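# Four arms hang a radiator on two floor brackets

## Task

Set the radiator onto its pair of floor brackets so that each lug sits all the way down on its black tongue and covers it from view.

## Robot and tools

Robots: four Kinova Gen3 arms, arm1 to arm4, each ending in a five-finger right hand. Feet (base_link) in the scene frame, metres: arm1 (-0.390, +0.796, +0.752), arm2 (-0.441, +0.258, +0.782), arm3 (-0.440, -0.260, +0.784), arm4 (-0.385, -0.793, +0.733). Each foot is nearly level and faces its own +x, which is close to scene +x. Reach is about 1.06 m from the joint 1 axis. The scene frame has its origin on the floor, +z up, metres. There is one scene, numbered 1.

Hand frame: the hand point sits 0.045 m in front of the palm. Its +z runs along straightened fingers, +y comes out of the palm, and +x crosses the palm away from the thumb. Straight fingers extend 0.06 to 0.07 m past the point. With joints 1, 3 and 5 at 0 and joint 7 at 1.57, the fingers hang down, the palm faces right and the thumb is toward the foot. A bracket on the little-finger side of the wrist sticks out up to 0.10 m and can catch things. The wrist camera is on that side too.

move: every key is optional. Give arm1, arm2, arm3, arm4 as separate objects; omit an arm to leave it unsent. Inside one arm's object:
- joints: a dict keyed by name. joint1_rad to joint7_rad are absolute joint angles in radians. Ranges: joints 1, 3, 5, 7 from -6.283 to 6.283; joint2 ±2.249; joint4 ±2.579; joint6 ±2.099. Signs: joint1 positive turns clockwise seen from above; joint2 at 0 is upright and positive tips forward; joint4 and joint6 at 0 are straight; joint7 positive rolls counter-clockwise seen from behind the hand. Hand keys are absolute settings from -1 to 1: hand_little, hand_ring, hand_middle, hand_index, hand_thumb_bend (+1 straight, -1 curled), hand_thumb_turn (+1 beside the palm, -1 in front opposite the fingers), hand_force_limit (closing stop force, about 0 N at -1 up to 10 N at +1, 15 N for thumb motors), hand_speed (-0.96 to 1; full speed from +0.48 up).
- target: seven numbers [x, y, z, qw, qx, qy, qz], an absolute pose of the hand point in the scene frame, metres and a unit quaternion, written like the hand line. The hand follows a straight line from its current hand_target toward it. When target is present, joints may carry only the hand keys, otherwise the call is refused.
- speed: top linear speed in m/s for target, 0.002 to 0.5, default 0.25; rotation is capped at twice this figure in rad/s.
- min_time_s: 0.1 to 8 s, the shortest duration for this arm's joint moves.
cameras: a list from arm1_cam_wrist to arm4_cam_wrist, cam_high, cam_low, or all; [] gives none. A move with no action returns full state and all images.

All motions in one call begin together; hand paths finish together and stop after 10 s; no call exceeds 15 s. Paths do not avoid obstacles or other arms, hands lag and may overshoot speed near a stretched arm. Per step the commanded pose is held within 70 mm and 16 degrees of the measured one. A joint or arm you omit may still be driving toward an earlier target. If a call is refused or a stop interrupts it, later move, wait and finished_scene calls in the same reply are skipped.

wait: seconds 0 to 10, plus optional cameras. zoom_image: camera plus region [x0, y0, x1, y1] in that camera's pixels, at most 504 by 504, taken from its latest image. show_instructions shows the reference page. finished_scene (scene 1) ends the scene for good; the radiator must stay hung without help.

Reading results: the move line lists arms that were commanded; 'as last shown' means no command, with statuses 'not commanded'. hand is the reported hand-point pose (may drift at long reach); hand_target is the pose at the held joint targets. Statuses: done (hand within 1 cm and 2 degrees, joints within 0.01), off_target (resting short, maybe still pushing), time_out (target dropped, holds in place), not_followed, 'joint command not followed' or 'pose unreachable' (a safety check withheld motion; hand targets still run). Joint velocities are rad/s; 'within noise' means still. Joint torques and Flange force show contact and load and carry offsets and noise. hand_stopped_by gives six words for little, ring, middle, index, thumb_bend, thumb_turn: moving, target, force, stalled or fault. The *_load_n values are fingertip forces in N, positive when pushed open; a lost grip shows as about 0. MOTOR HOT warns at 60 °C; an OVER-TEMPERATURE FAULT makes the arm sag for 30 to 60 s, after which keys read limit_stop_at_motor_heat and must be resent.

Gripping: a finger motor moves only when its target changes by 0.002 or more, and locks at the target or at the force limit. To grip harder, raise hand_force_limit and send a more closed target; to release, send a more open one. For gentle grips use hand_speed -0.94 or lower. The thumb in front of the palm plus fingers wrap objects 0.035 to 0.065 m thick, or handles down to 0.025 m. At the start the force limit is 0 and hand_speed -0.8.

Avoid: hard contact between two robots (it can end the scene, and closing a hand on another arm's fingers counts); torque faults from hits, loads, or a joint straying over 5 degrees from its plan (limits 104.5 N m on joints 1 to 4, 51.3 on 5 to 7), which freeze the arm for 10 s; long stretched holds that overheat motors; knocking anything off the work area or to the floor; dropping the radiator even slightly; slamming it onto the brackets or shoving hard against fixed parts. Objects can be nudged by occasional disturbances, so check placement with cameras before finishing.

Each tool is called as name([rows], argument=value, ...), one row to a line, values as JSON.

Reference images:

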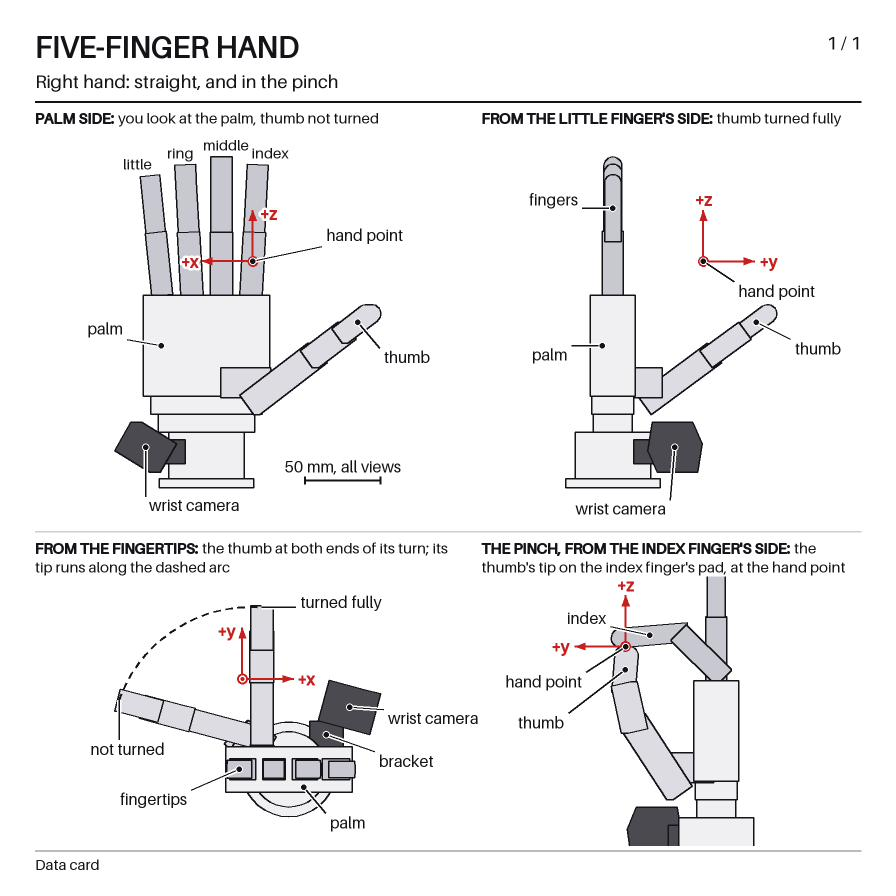

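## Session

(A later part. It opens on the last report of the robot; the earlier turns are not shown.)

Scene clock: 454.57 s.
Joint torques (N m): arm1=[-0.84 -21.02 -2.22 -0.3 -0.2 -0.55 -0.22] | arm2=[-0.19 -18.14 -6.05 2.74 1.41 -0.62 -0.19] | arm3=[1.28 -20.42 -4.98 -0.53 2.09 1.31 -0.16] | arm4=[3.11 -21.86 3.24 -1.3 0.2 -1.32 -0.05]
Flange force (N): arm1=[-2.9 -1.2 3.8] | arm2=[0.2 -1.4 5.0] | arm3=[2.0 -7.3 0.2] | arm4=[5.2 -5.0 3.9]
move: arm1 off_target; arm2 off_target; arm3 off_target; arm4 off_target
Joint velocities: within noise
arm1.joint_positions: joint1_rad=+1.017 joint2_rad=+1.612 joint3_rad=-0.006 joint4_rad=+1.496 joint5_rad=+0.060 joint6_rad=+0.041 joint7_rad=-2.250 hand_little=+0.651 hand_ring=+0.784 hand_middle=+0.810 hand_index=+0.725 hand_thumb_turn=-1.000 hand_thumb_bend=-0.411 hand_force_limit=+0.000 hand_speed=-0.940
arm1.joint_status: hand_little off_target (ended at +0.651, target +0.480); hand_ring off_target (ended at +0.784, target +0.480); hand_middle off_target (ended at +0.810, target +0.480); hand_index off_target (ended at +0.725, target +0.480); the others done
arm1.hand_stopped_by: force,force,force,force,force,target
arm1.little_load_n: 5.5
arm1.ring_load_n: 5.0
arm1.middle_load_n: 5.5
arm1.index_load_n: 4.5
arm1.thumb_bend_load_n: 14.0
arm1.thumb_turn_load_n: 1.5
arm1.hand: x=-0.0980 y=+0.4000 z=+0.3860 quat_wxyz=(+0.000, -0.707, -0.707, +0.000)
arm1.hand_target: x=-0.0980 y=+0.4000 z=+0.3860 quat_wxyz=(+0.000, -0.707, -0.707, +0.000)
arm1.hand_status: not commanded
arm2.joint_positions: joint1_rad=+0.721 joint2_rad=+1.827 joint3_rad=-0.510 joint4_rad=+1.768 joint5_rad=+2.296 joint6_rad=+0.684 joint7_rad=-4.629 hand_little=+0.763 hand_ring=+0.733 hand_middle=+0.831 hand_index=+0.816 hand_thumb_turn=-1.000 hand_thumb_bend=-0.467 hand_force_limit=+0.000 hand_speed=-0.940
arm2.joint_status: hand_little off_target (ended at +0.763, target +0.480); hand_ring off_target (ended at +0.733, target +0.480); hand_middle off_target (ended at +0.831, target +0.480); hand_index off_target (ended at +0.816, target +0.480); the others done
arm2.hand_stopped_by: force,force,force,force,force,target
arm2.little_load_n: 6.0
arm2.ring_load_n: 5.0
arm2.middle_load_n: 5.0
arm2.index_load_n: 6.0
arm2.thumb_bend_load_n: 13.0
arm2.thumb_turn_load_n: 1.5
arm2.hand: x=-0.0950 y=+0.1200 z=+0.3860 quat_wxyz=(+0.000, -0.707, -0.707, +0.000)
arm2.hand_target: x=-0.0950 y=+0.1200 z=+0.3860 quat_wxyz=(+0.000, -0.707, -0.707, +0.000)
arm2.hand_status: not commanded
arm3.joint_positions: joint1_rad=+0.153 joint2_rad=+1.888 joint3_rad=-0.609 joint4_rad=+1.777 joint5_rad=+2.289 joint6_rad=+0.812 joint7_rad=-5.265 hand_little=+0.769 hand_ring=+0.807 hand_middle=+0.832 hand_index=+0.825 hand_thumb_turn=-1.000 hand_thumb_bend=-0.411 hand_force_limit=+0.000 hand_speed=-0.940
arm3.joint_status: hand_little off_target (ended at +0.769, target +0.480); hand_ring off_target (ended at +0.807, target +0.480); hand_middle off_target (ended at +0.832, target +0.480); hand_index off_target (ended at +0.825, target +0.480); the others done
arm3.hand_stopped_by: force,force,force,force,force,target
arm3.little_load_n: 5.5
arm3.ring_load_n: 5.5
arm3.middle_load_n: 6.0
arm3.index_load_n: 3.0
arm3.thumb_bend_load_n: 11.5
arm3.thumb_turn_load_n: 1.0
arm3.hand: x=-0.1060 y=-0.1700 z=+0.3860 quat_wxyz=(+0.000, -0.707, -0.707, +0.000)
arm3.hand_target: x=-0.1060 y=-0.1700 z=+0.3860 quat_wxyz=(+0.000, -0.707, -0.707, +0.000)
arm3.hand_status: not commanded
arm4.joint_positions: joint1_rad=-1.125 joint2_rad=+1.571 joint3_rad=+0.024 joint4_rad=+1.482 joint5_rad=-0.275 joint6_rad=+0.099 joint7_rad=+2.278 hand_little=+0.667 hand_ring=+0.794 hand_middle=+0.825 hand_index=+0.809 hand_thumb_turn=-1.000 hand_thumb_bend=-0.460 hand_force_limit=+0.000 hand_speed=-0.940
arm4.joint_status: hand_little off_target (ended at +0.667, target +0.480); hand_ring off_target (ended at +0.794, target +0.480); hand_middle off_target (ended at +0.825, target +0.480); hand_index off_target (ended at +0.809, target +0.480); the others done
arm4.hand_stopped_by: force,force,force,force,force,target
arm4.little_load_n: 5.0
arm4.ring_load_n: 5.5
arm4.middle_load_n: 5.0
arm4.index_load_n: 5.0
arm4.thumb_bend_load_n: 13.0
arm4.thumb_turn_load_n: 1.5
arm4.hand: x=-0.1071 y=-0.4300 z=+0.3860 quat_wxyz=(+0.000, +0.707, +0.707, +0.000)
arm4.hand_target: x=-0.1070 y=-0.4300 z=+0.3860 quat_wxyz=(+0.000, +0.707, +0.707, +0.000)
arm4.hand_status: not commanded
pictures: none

move(arm1={"target": [-0.098, 0.40, 0.396, 0, 0.7071, 0.7071, 0], "speed": 0.02}, arm2={"target": [-0.095, 0.12, 0.396, 0, 0.7071, 0.7071, 0], "speed": 0.02}, arm3={"target": [-0.106, -0.17, 0.396, 0, 0.7071, 0.7071, 0], "speed": 0.02}, arm4={"target": [-0.107, -0.43, 0.396, 0, 0.7071, 0.7071, 0], "speed": 0.02}, cameras=["cam_low", "arm1_cam_wrist","arm4_cam_wrist"])

zoom_image(camera="cam_low", region=[110, 160, 410, 410])

Scene clock: 459.83 s.
Joint torques (N m): arm1=[0.64 -23.93 0.38 -0.47 -0.13 -0.61 -0.2] | arm2=[0.34 -19.83 -5.62 4.55 0.88 -0.12 -0.15] | arm3=[1.42 -22.48 -5.65 1.57 1.66 1.64 -0.1] | arm4=[2.95 -25.71 3.3 -2.21 0.25 -1.63 0.08]
Flange force (N): arm1=[-1.0 1.8 10.3] | arm2=[1.2 1.3 13.8] | arm3=[3.3 -6.3 10.9] | arm4=[4.2 -5.5 10.9]
move: arm1 done; arm2 done; arm3 done; arm4 done
Joint velocities: within noise
arm1.joint_positions: joint1_rad=+1.017 joint2_rad=+1.588 joint3_rad=-0.006 joint4_rad=+1.520 joint5_rad=+0.060 joint6_rad=+0.041 joint7_rad=-2.250 hand_little=+0.651 hand_ring=+0.784 hand_middle=+0.810 hand_index=+0.725 hand_thumb_turn=-1.000 hand_thumb_bend=-0.411 hand_force_limit=+0.000 hand_speed=-0.940
arm1.joint_status: not commanded
arm1.hand_stopped_by: force,force,force,force,force,target
arm1.little_load_n: 4.5
arm1.ring_load_n: 3.5
arm1.middle_load_n: 4.0
arm1.index_load_n: 3.0
arm1.thumb_bend_load_n: 12.0
arm1.thumb_turn_load_n: 1.0
arm1.hand: x=-0.0980 y=+0.4000 z=+0.3960 quat_wxyz=(+0.000, -0.707, -0.707, +0.000)
arm1.hand_target: x=-0.0980 y=+0.4000 z=+0.3960 quat_wxyz=(+0.000, -0.707, -0.707, +0.000)
arm1.hand_status: done (0.000 m and 0.0 deg from the pose sent, 0.010 m and 0.0 deg at the start)
arm2.joint_positions: joint1_rad=+0.723 joint2_rad=+1.807 joint3_rad=-0.515 joint4_rad=+1.795 joint5_rad=+2.291 joint6_rad=+0.692 joint7_rad=-4.635 hand_little=+0.763 hand_ring=+0.733 hand_middle=+0.831 hand_index=+0.816 hand_thumb_turn=-1.000 hand_thumb_bend=-0.467 hand_force_limit=+0.000 hand_speed=-0.940
arm2.joint_status: not commanded
arm2.hand_stopped_by: force,force,force,force,force,target
arm2.little_load_n: 5.0
arm2.ring_load_n: 4.0
arm2.middle_load_n: 3.5
arm2.index_load_n: 5.0
arm2.thumb_bend_load_n: 11.0
arm2.thumb_turn_load_n: 1.5
arm2.hand: x=-0.0950 y=+0.1200 z=+0.3960 quat_wxyz=(+0.000, -0.707, -0.707, +0.000)
arm2.hand_target: x=-0.0950 y=+0.1200 z=+0.3960 quat_wxyz=(+0.000, -0.707, -0.707, +0.000)
arm2.hand_status: done (0.000 m and 0.0 deg from the pose sent, 0.010 m and 0.0 deg at the start)
arm3.joint_positions: joint1_rad=+0.156 joint2_rad=+1.869 joint3_rad=-0.616 joint4_rad=+1.805 joint5_rad=+2.282 joint6_rad=+0.823 joint7_rad=-5.272 hand_little=+0.769 hand_ring=+0.807 hand_middle=+0.832 hand_index=+0.825 hand_thumb_turn=-1.000 hand_thumb_bend=-0.411 hand_force_limit=+0.000 hand_speed=-0.940
arm3.joint_status: not commanded
arm3.hand_stopped_by: force,force,force,force,force,target
arm3.little_load_n: 5.0
arm3.ring_load_n: 4.5
arm3.middle_load_n: 4.0
arm3.index_load_n: 2.5
arm3.thumb_bend_load_n: 7.0
arm3.thumb_turn_load_n: 1.0
arm3.hand: x=-0.1060 y=-0.1700 z=+0.3960 quat_wxyz=(+0.000, -0.707, -0.707, +0.000)
arm3.hand_target: x=-0.1060 y=-0.1700 z=+0.3960 quat_wxyz=(+0.000, -0.707, -0.707, +0.000)
arm3.hand_status: done (0.000 m and 0.0 deg from the pose sent, 0.010 m and 0.0 deg at the start)
arm4.joint_positions: joint1_rad=-1.125 joint2_rad=+1.547 joint3_rad=+0.025 joint4_rad=+1.505 joint5_rad=-0.275 joint6_rad=+0.100 joint7_rad=+2.278 hand_little=+0.667 hand_ring=+0.794 hand_middle=+0.825 hand_index=+0.809 hand_thumb_turn=-1.000 hand_thumb_bend=-0.460 hand_force_limit=+0.000 hand_speed=-0.940
arm4.joint_status: not commanded
arm4.hand_stopped_by: force,force,force,force,force,target
arm4.little_load_n: 5.0
arm4.ring_load_n: 5.0
arm4.middle_load_n: 4.0
arm4.index_load_n: 5.0
arm4.thumb_bend_load_n: 11.0
arm4.thumb_turn_load_n: 1.0
arm4.hand: x=-0.1070 y=-0.4300 z=+0.3960 quat_wxyz=(+0.000, +0.707, +0.707, +0.000)
arm4.hand_target: x=-0.1070 y=-0.4300 z=+0.3960 quat_wxyz=(+0.000, +0.707, +0.707, +0.000)
arm4.hand_status: done (0.000 m and 0.0 deg from the pose sent, 0.010 m and 0.0 deg at the start)
pictures: arm1_cam_wrist, arm4_cam_wrist, cam_low
arm1_cam_wrist: T_world_to_cam=[[0.96661, 0.25572, 0.01641, -0.01259], [0.21126, -0.83153, 0.51374, 0.14888], [0.14502, -0.49312, -0.85779, 0.66326]] pos_world=[-0.11547, 0.45409, 0.49266]
arm4_cam_wrist: T_world_to_cam=[[0.96494, 0.2607, 0.03056, 0.19851], [0.20681, -0.82681, 0.52308, -0.54558], [0.16163, -0.49842, -0.85173, 0.25435]] pos_world=[-0.11983, -0.37607, 0.49596]

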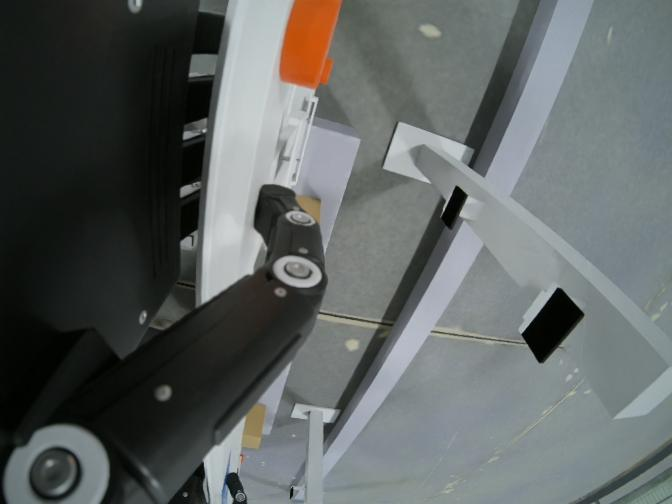

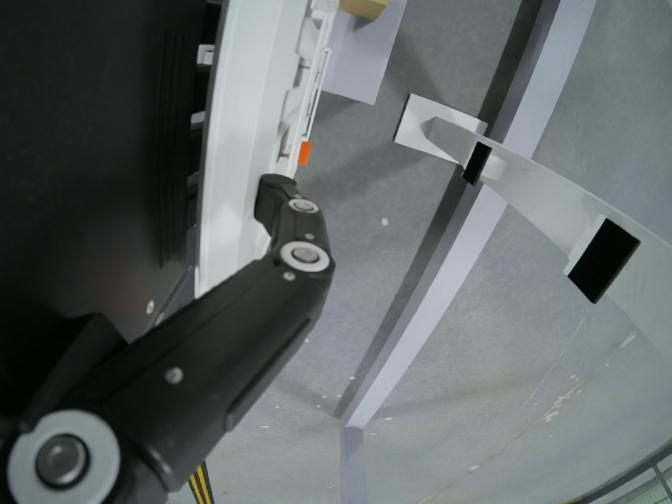

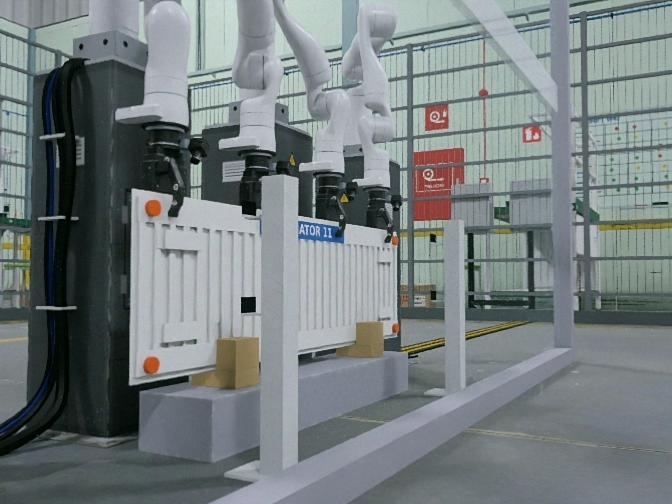

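Scaled by 1.680.

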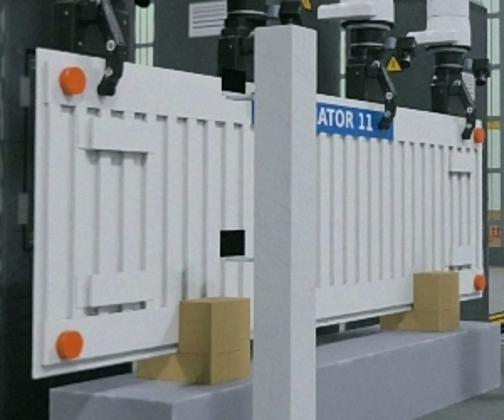

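zoom_image(camera="cam_low", region=[120, 320, 270, 420])

move(arm1={"target": [-0.098, 0.40, 0.402, 0, 0.7071, 0.7071, 0], "speed": 0.02}, arm2={"target": [-0.095, 0.12, 0.402, 0, 0.7071, 0.7071, 0], "speed": 0.02}, arm3={"target": [-0.106, -0.17, 0.402, 0, 0.7071, 0.7071, 0], "speed": 0.02}, arm4={"target": [-0.107, -0.43, 0.402, 0, 0.7071, 0.7071, 0], "speed": 0.02}, cameras=["cam_low", "arm1_cam_wrist","arm4_cam_wrist"])

zoom_image(camera="cam_low", region=[120, 320, 270, 420])

zoom_image(camera="cam_low", region=[110, 160, 410, 410])

Scaled by 3.360.

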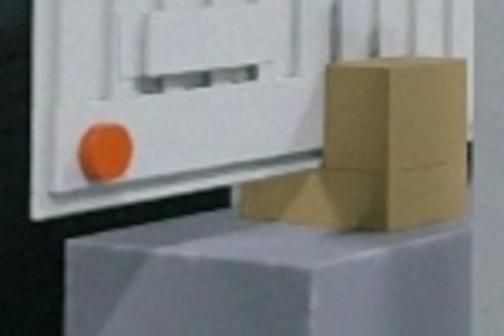

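Scene clock: 511.30 s.
Joint torques (N m): arm1=[0.68 -23.83 0.37 -0.38 -0.13 -0.53 -0.2] | arm2=[0.37 -19.87 -5.62 4.56 0.86 -0.09 -0.15] | arm3=[1.46 -22.4 -5.73 1.7 1.67 1.6 -0.13] | arm4=[3.01 -25.74 3.41 -2.25 0.25 -1.7 0.02]
Flange force (N): arm1=[-1.0 1.9 10.2] | arm2=[1.2 1.3 13.9] | arm3=[3.4 -6.0 11.1] | arm4=[4.3 -5.5 10.9]
move: arm1 done; arm2 done; arm3 done; arm4 done
Joint velocities: within noise
arm1.joint_positions: joint1_rad=+1.018 joint2_rad=+1.574 joint3_rad=-0.006 joint4_rad=+1.535 joint5_rad=+0.060 joint6_rad=+0.041 joint7_rad=-2.250 hand_little=+0.651 hand_ring=+0.784 hand_middle=+0.810 hand_index=+0.725 hand_thumb_turn=-1.000 hand_thumb_bend=-0.411 hand_force_limit=+0.000 hand_speed=-0.940
arm1.joint_status: not commanded
arm1.hand_stopped_by: force,force,force,force,force,target
arm1.little_load_n: 4.5
arm1.ring_load_n: 3.5
arm1.middle_load_n: 3.5
arm1.index_load_n: 3.0
arm1.thumb_bend_load_n: 12.5
arm1.thumb_turn_load_n: 1.5
arm1.hand: x=-0.0980 y=+0.4000 z=+0.4020 quat_wxyz=(+0.000, -0.707, -0.707, +0.000)
arm1.hand_target: x=-0.0980 y=+0.4000 z=+0.4020 quat_wxyz=(+0.000, -0.707, -0.707, +0.000)
arm1.hand_status: done (0.000 m and 0.0 deg from the pose sent, 0.006 m and 0.0 deg at the start)
arm2.joint_positions: joint1_rad=+0.725 joint2_rad=+1.794 joint3_rad=-0.518 joint4_rad=+1.812 joint5_rad=+2.288 joint6_rad=+0.697 joint7_rad=-4.638 hand_little=+0.763 hand_ring=+0.733 hand_middle=+0.831 hand_index=+0.816 hand_thumb_turn=-1.000 hand_thumb_bend=-0.467 hand_force_limit=+0.000 hand_speed=-0.940
arm2.joint_status: not commanded
arm2.hand_stopped_by: force,force,force,force,force,target
arm2.little_load_n: 5.0
arm2.ring_load_n: 4.0
arm2.middle_load_n: 3.5
arm2.index_load_n: 5.0
arm2.thumb_bend_load_n: 11.0
arm2.thumb_turn_load_n: 1.5
arm2.hand: x=-0.0950 y=+0.1200 z=+0.4020 quat_wxyz=(+0.000, -0.707, -0.707, +0.000)
arm2.hand_target: x=-0.0950 y=+0.1200 z=+0.4020 quat_wxyz=(+0.000, -0.707, -0.707, +0.000)
arm2.hand_status: done (0.000 m and 0.0 deg from the pose sent, 0.006 m and 0.0 deg at the start)
arm3.joint_positions: joint1_rad=+0.157 joint2_rad=+1.857 joint3_rad=-0.620 joint4_rad=+1.821 joint5_rad=+2.278 joint6_rad=+0.829 joint7_rad=-5.275 hand_little=+0.769 hand_ring=+0.807 hand_middle=+0.832 hand_index=+0.825 hand_thumb_turn=-1.000 hand_thumb_bend=-0.411 hand_force_limit=+0.000 hand_speed=-0.940
arm3.joint_status: not commanded
arm3.hand_stopped_by: force,force,force,force,force,target
arm3.little_load_n: 4.5
arm3.ring_load_n: 4.5
arm3.middle_load_n: 4.0
arm3.index_load_n: 2.5
arm3.thumb_bend_load_n: 7.5
arm3.thumb_turn_load_n: 1.0
arm3.hand: x=-0.1060 y=-0.1700 z=+0.4020 quat_wxyz=(+0.000, -0.707, -0.707, +0.000)
arm3.hand_target: x=-0.1060 y=-0.1700 z=+0.4020 quat_wxyz=(+0.000, -0.707, -0.707, +0.000)
arm3.hand_status: done (0.000 m and 0.0 deg from the pose sent, 0.006 m and 0.0 deg at the start)
arm4.joint_positions: joint1_rad=-1.125 joint2_rad=+1.533 joint3_rad=+0.025 joint4_rad=+1.518 joint5_rad=-0.275 joint6_rad=+0.100 joint7_rad=+2.278 hand_little=+0.667 hand_ring=+0.794 hand_middle=+0.825 hand_index=+0.809 hand_thumb_turn=-1.000 hand_thumb_bend=-0.460 hand_force_limit=+0.000 hand_speed=-0.940
arm4.joint_status: not commanded
arm4.hand_stopped_by: force,force,force,force,force,target
arm4.little_load_n: 5.0
arm4.ring_load_n: 5.0
arm4.middle_load_n: 4.5
arm4.index_load_n: 4.5
arm4.thumb_bend_load_n: 10.5
arm4.thumb_turn_load_n: 1.0
arm4.hand: x=-0.1070 y=-0.4300 z=+0.4020 quat_wxyz=(+0.000, +0.707, +0.707, +0.000)
arm4.hand_target: x=-0.1070 y=-0.4300 z=+0.4020 quat_wxyz=(+0.000, +0.707, +0.707, +0.000)
arm4.hand_status: done (0.000 m and 0.0 deg from the pose sent, 0.006 m and 0.0 deg at the start)
pictures: arm1_cam_wrist, arm4_cam_wrist, cam_low
arm1_cam_wrist: T_world_to_cam=[[0.9666, 0.25578, 0.01634, -0.01268], [0.21134, -0.83146, 0.51381, 0.14574], [0.14501, -0.4932, -0.85775, 0.66842]] pos_world=[-0.11547, 0.45409, 0.49866]
arm4_cam_wrist: T_world_to_cam=[[0.96494, 0.26067, 0.03057, 0.19832], [0.20679, -0.82682, 0.52308, -0.54872], [0.16163, -0.49842, -0.85173, 0.25946]] pos_world=[-0.11983, -0.37607, 0.50196]

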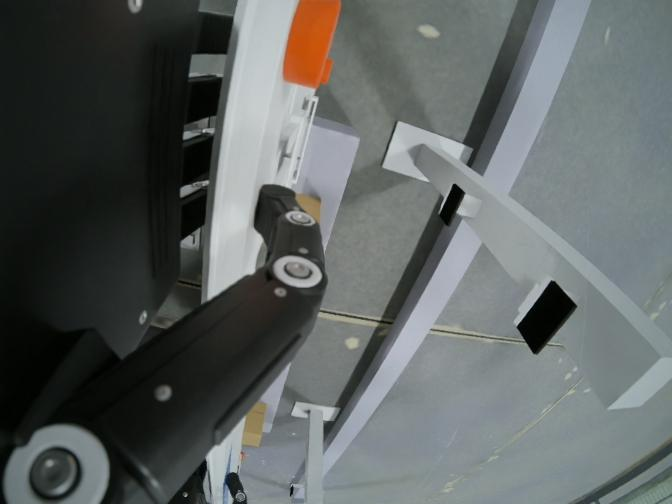

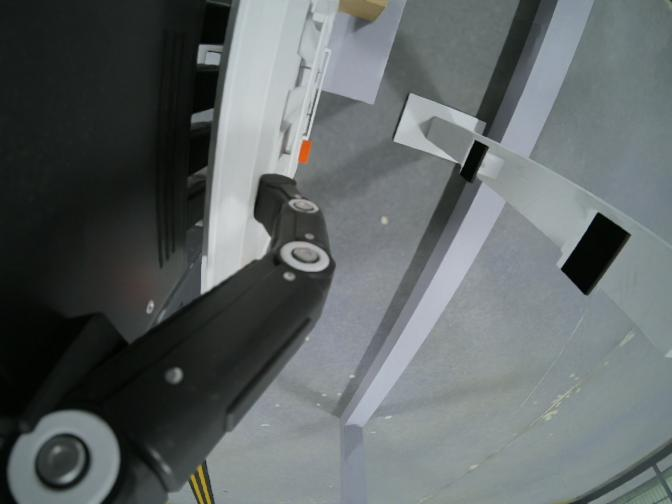

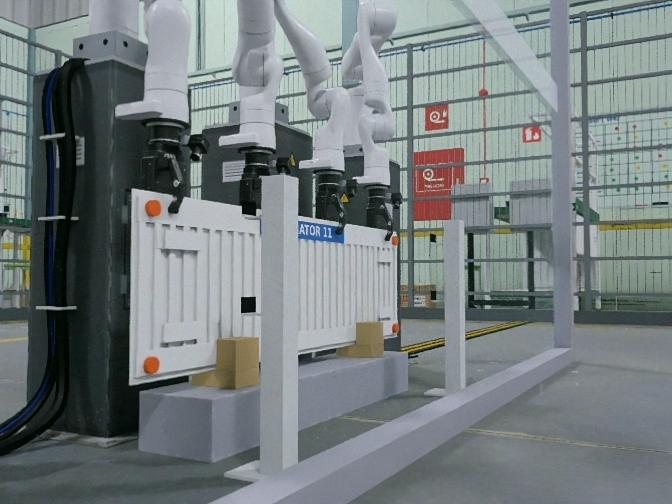

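Scaled by 3.360.

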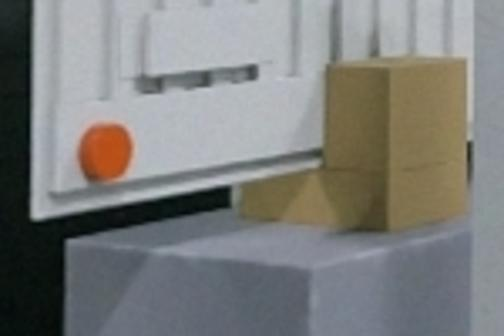

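Scaled by 1.680.

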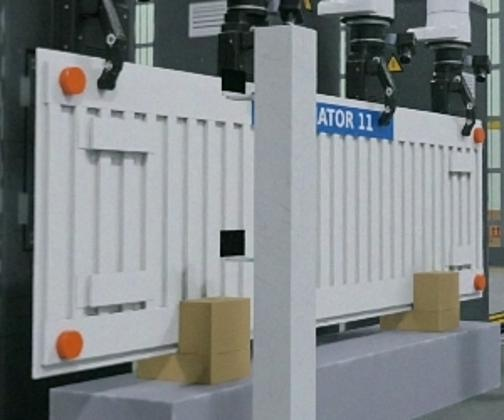

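move(arm1={"joints": {"hand_thumb_bend": -0.05, "hand_index": 0.84, "hand_middle": 0.84, "hand_ring": 0.82, "hand_little": 0.80, "hand_speed": -0.8}}, arm4={"joints": {"hand_thumb_bend": -0.05, "hand_index": 0.85, "hand_middle": 0.85, "hand_ring": 0.83, "hand_little": 0.80, "hand_speed": -0.8}}, arm2={"joints": {"hand_thumb_bend": -0.4, "hand_speed": -0.9}}, arm3={"joints": {"hand_thumb_bend": -0.36, "hand_speed": -0.9}})

move(arm1={"target": [-0.099, 0.447, 0.400, 0, 0.7071, 0.7071, 0], "speed": 0.05}, arm4={"target": [-0.108, -0.478, 0.400, 0, 0.7071, 0.7071, 0], "speed": 0.05}, arm2={"target": [-0.095, 0.12, 0.384, 0, 0.7071, 0.7071, 0], "speed": 0.03}, arm3={"target": [-0.106, -0.17, 0.384, 0, 0.7071, 0.7071, 0], "speed": 0.03}, cameras=["cam_low", "cam_high", "arm1_cam_wrist","arm4_cam_wrist"])

zoom_image(camera="arm4_cam_wrist", region=[180, 80, 380, 340])

zoom_image(camera="arm1_cam_wrist", region=[180, 80, 380, 340])

zoom_image(camera="cam_low", region=[110, 160, 260, 260])

zoom_image(camera="cam_high", region=[190, 160, 460, 340])

Scene clock: 566.23 s.
Joint torques (N m): arm1=[0.15 -19 0.65 0.03 0.1 -0.04 0.03] | arm2=[0.18 -17.99 -4.58 3.55 0.76 -0.01 -0.01] | arm3=[1.16 -18.69 -4.43 2.26 1 0.86 0.01] | arm4=[0.83 -20.82 -0.1 -0.71 0.28 -0.36 0.18]
Flange force (N): arm1=[-0.8 1.0 -0.3] | arm2=[1.4 0.2 6.7] | arm3=[3.3 -4.0 4.1] | arm4=[3.6 -0.7 2.8]
move: arm1 done; arm2 done; arm3 done; arm4 done
Joint velocities: within noise
arm1.joint_positions: joint1_rad=+1.018 joint2_rad=+1.574 joint3_rad=-0.006 joint4_rad=+1.535 joint5_rad=+0.060 joint6_rad=+0.041 joint7_rad=-2.250 hand_little=+0.800 hand_ring=+0.820 hand_middle=+0.840 hand_index=+0.840 hand_thumb_turn=-1.000 hand_thumb_bend=-0.050 hand_force_limit=+0.000 hand_speed=-0.800
arm1.joint_status: all done
arm1.hand_stopped_by: target,target,target,target,target,target
arm1.little_load_n: 0.0
arm1.ring_load_n: 0.0
arm1.middle_load_n: 0.0
arm1.index_load_n: 0.0
arm1.thumb_bend_load_n: 0.0
arm1.thumb_turn_load_n: -0.5
arm1.hand: x=-0.0980 y=+0.4000 z=+0.4020 quat_wxyz=(+0.000, -0.707, -0.707, +0.000)
arm1.hand_target: x=-0.0980 y=+0.4000 z=+0.4020 quat_wxyz=(+0.000, -0.707, -0.707, +0.000)
arm1.hand_status: not commanded
arm2.joint_positions: joint1_rad=+0.725 joint2_rad=+1.794 joint3_rad=-0.518 joint4_rad=+1.812 joint5_rad=+2.288 joint6_rad=+0.697 joint7_rad=-4.638 hand_little=+0.763 hand_ring=+0.733 hand_middle=+0.830 hand_index=+0.815 hand_thumb_turn=-1.000 hand_thumb_bend=-0.398 hand_force_limit=+0.000 hand_speed=-0.900
arm2.joint_status: all done
arm2.hand_stopped_by: force,force,force,force,target,target
arm2.little_load_n: 2.0
arm2.ring_load_n: 1.5
arm2.middle_load_n: 0.5
arm2.index_load_n: 2.5
arm2.thumb_bend_load_n: 2.5
arm2.thumb_turn_load_n: 0.5
arm2.hand: x=-0.0950 y=+0.1200 z=+0.4020 quat_wxyz=(+0.000, -0.707, -0.707, +0.000)
arm2.hand_target: x=-0.0950 y=+0.1200 z=+0.4020 quat_wxyz=(+0.000, -0.707, -0.707, +0.000)
arm2.hand_status: not commanded
arm3.joint_positions: joint1_rad=+0.157 joint2_rad=+1.857 joint3_rad=-0.620 joint4_rad=+1.821 joint5_rad=+2.278 joint6_rad=+0.829 joint7_rad=-5.275 hand_little=+0.769 hand_ring=+0.807 hand_middle=+0.831 hand_index=+0.825 hand_thumb_turn=-1.000 hand_thumb_bend=-0.360 hand_force_limit=+0.000 hand_speed=-0.900
arm3.joint_status: all done
arm3.hand_stopped_by: force,force,force,force,target,target
arm3.little_load_n: 2.0
arm3.ring_load_n: 2.0
arm3.middle_load_n: 1.0
arm3.index_load_n: 0.0
arm3.thumb_bend_load_n: 0.0
arm3.thumb_turn_load_n: 0.0
arm3.hand: x=-0.1060 y=-0.1700 z=+0.4020 quat_wxyz=(+0.000, -0.707, -0.707, +0.000)
arm3.hand_target: x=-0.1060 y=-0.1700 z=+0.4020 quat_wxyz=(+0.000, -0.707, -0.707, +0.000)
arm3.hand_status: not commanded
arm4.joint_positions: joint1_rad=-1.125 joint2_rad=+1.533 joint3_rad=+0.025 joint4_rad=+1.518 joint5_rad=-0.275 joint6_rad=+0.100 joint7_rad=+2.278 hand_little=+0.800 hand_ring=+0.830 hand_middle=+0.850 hand_index=+0.850 hand_thumb_turn=-1.000 hand_thumb_bend=-0.050 hand_force_limit=+0.000 hand_speed=-0.800
arm4.joint_status: all done
arm4.hand_stopped_by: target,target,target,target,target,target
arm4.little_load_n: 0.0
arm4.ring_load_n: 0.0
arm4.middle_load_n: 0.0
arm4.index_load_n: 0.0
arm4.thumb_bend_load_n: 0.0
arm4.thumb_turn_load_n: 0.0
arm4.hand: x=-0.1070 y=-0.4300 z=+0.4020 quat_wxyz=(+0.000, +0.707, +0.707, +0.000)
arm4.hand_target: x=-0.1070 y=-0.4300 z=+0.4020 quat_wxyz=(+0.000, +0.707, +0.707, +0.000)
arm4.hand_status: not commanded
pictures: none

Scene clock: 567.70 s.
Joint torques (N m): arm1=[0.14 -18.05 0.65 1.12 0.11 -0.04 0.06] | arm2=[0.05 -15.84 -3.95 2.25 0.9 -0.21 0] | arm3=[1.15 -18.22 -3.77 1.14 1.1 1 -0.01] | arm4=[0.91 -19.82 -0.38 0.27 0.22 -0.39 0.2]
Flange force (N): arm1=[-0.9 1.2 0.0] | arm2=[1.1 -0.6 -1.6] | arm3=[3.0 -5.0 0.0] | arm4=[3.2 -1.0 2.8]
move: arm1 done; arm2 done; arm3 done; arm4 done
Joint velocities: within noise
arm1.joint_positions: joint1_rad=+0.947 joint2_rad=+1.581 joint3_rad=-0.002 joint4_rad=+1.654 joint5_rad=+0.024 joint6_rad=-0.086 joint7_rad=-2.284 hand_little=+0.800 hand_ring=+0.820 hand_middle=+0.840 hand_index=+0.840 hand_thumb_turn=-1.000 hand_thumb_bend=-0.050 hand_force_limit=+0.000 hand_speed=-0.800
arm1.joint_status: not commanded
arm1.hand_stopped_by: target,target,target,target,target,target
arm1.little_load_n: 0.0
arm1.ring_load_n: 0.0
arm1.middle_load_n: 0.0
arm1.index_load_n: 0.0
arm1.thumb_bend_load_n: 0.0
arm1.thumb_turn_load_n: 0.0
arm1.hand: x=-0.0990 y=+0.4470 z=+0.4000 quat_wxyz=(+0.000, -0.707, -0.707, +0.000)
arm1.hand_target: x=-0.0990 y=+0.4470 z=+0.4000 quat_wxyz=(+0.000, -0.707, -0.707, +0.000)
arm1.hand_status: done (0.000 m and 0.0 deg from the pose sent, 0.047 m and 0.0 deg at the start)
arm2.joint_positions: joint1_rad=+0.721 joint2_rad=+1.831 joint3_rad=-0.508 joint4_rad=+1.763 joint5_rad=+2.297 joint6_rad=+0.682 joint7_rad=-4.628 hand_little=+0.763 hand_ring=+0.733 hand_middle=+0.830 hand_index=+0.815 hand_thumb_turn=-1.000 hand_thumb_bend=-0.398 hand_force_limit=+0.000 hand_speed=-0.900
arm2.joint_status: not commanded
arm2.hand_stopped_by: force,force,force,force,target,target
arm2.little_load_n: 2.0
arm2.ring_load_n: 1.5
arm2.middle_load_n: 0.5
arm2.index_load_n: 2.5
arm2.thumb_bend_load_n: 3.0
arm2.thumb_turn_load_n: 0.5
arm2.hand: x=-0.0950 y=+0.1200 z=+0.3840 quat_wxyz=(+0.000, -0.707, -0.707, +0.000)
arm2.hand_target: x=-0.0950 y=+0.1200 z=+0.3840 quat_wxyz=(+0.000, -0.707, -0.707, +0.000)
arm2.hand_status: done (0.000 m and 0.0 deg from the pose sent, 0.018 m and 0.0 deg at the start)
arm3.joint_positions: joint1_rad=+0.153 joint2_rad=+1.892 joint3_rad=-0.608 joint4_rad=+1.772 joint5_rad=+2.290 joint6_rad=+0.810 joint7_rad=-5.264 hand_little=+0.769 hand_ring=+0.807 hand_middle=+0.831 hand_index=+0.825 hand_thumb_turn=-1.000 hand_thumb_bend=-0.360 hand_force_limit=+0.000 hand_speed=-0.900
arm3.joint_status: not commanded
arm3.hand_stopped_by: force,force,force,force,target,target
arm3.little_load_n: 1.5
arm3.ring_load_n: 1.5
arm3.middle_load_n: 1.0
arm3.index_load_n: 0.0
arm3.thumb_bend_load_n: 0.0
arm3.thumb_turn_load_n: 0.0
arm3.hand: x=-0.1060 y=-0.1700 z=+0.3840 quat_wxyz=(+0.000, -0.707, -0.707, +0.000)
arm3.hand_target: x=-0.1060 y=-0.1700 z=+0.3840 quat_wxyz=(+0.000, -0.707, -0.707, +0.000)
arm3.hand_status: done (0.000 m and 0.0 deg from the pose sent, 0.018 m and 0.0 deg at the start)
arm4.joint_positions: joint1_rad=-1.051 joint2_rad=+1.533 joint3_rad=-0.010 joint4_rad=+1.650 joint5_rad=-0.241 joint6_rad=-0.036 joint7_rad=+2.318 hand_little=+0.800 hand_ring=+0.830 hand_middle=+0.850 hand_index=+0.850 hand_thumb_turn=-1.000 hand_thumb_bend=-0.050 hand_force_limit=+0.000 hand_speed=-0.800
arm4.joint_status: not commanded
arm4.hand_stopped_by: target,target,target,target,target,target
arm4.little_load_n: 0.0
arm4.ring_load_n: 0.0
arm4.middle_load_n: 0.0
arm4.index_load_n: 0.0
arm4.thumb_bend_load_n: 0.0
arm4.thumb_turn_load_n: 0.0
arm4.hand: x=-0.1080 y=-0.4780 z=+0.4000 quat_wxyz=(+0.000, +0.707, +0.707, +0.000)
arm4.hand_target: x=-0.1080 y=-0.4780 z=+0.4000 quat_wxyz=(+0.000, +0.707, +0.707, +0.000)
arm4.hand_status: done (0.000 m and 0.0 deg from the pose sent, 0.048 m and 0.0 deg at the start)
pictures: arm1_cam_wrist, arm4_cam_wrist, cam_high, cam_low
arm1_cam_wrist: T_world_to_cam=[[0.96662, 0.2557, 0.01639, -0.02369], [0.21125, -0.83149, 0.51381, 0.18606], [0.14501, -0.4932, -0.85775, 0.69003]] pos_world=[-0.11647, 0.50109, 0.49666]
arm4_cam_wrist: T_world_to_cam=[[0.96494, 0.26067, 0.03057, 0.21185], [0.20679, -0.82682, 0.52308, -0.58716], [0.16163, -0.49842, -0.85173, 0.234]] pos_world=[-0.12083, -0.42407, 0.49996]

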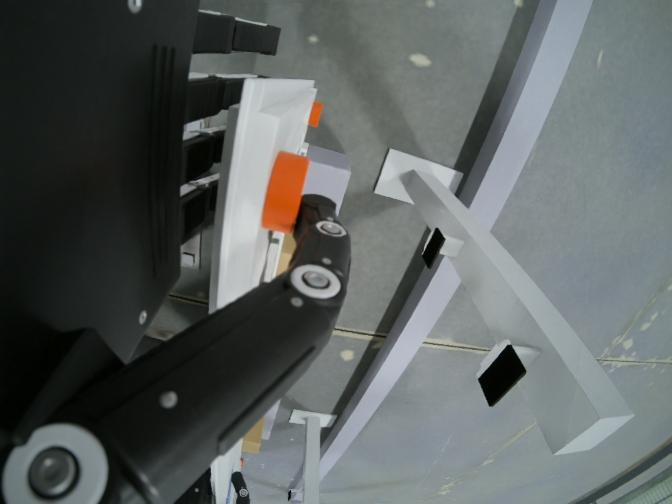

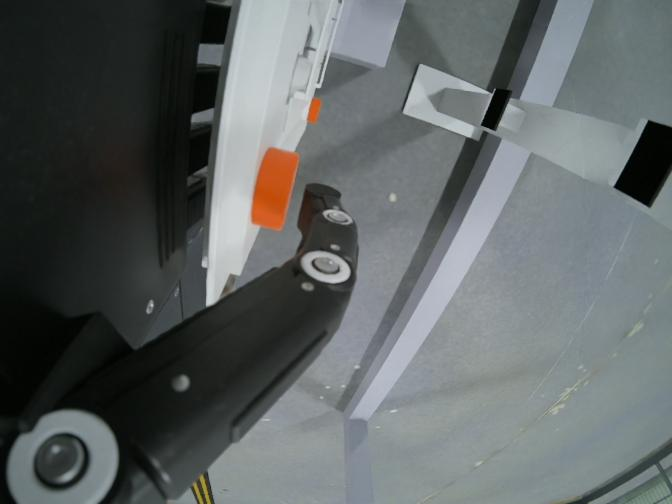

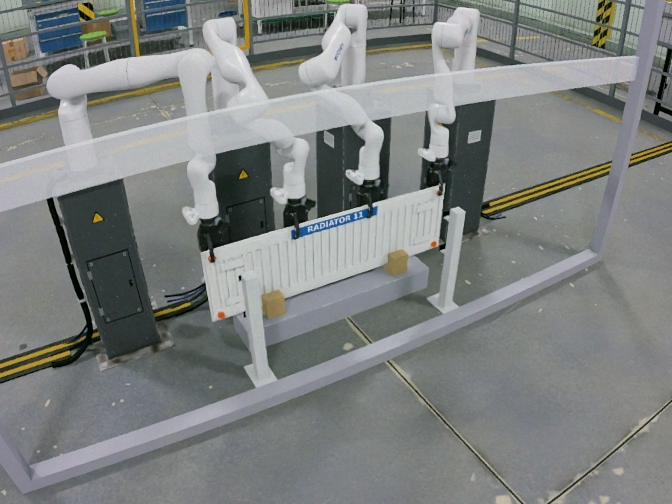

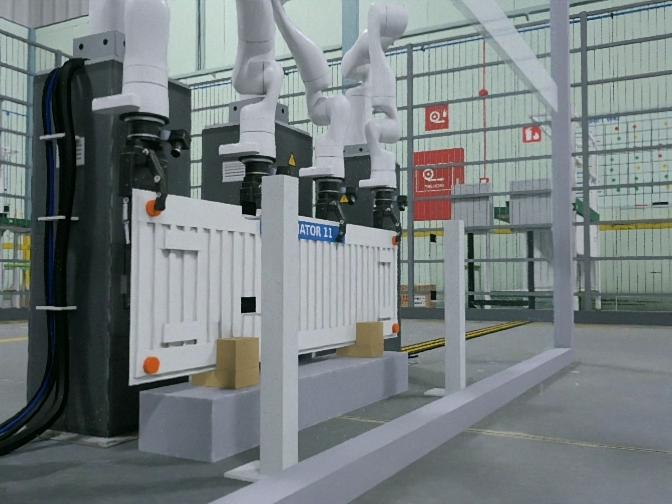

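Scaled by 1.938 from the camera's image (finer frame: 960x720).

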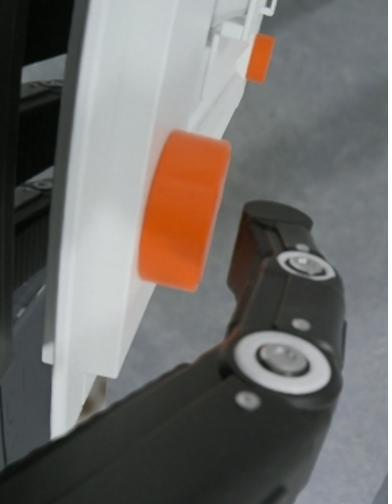

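Scaled by 1.938 from the camera's image (finer frame: 960x720).

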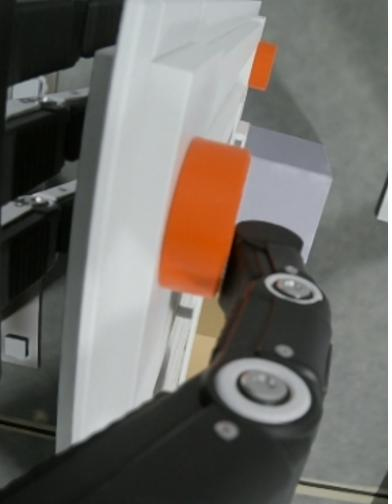

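Scaled by 3.360.

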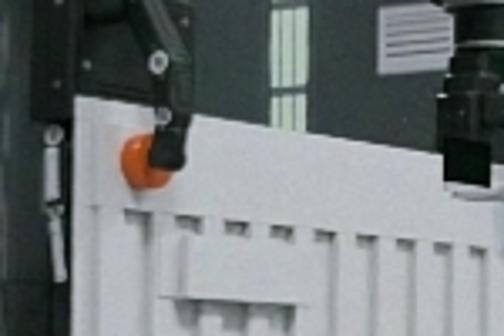

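Scaled by 1.867.

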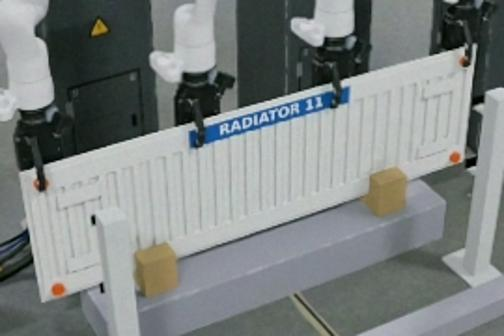

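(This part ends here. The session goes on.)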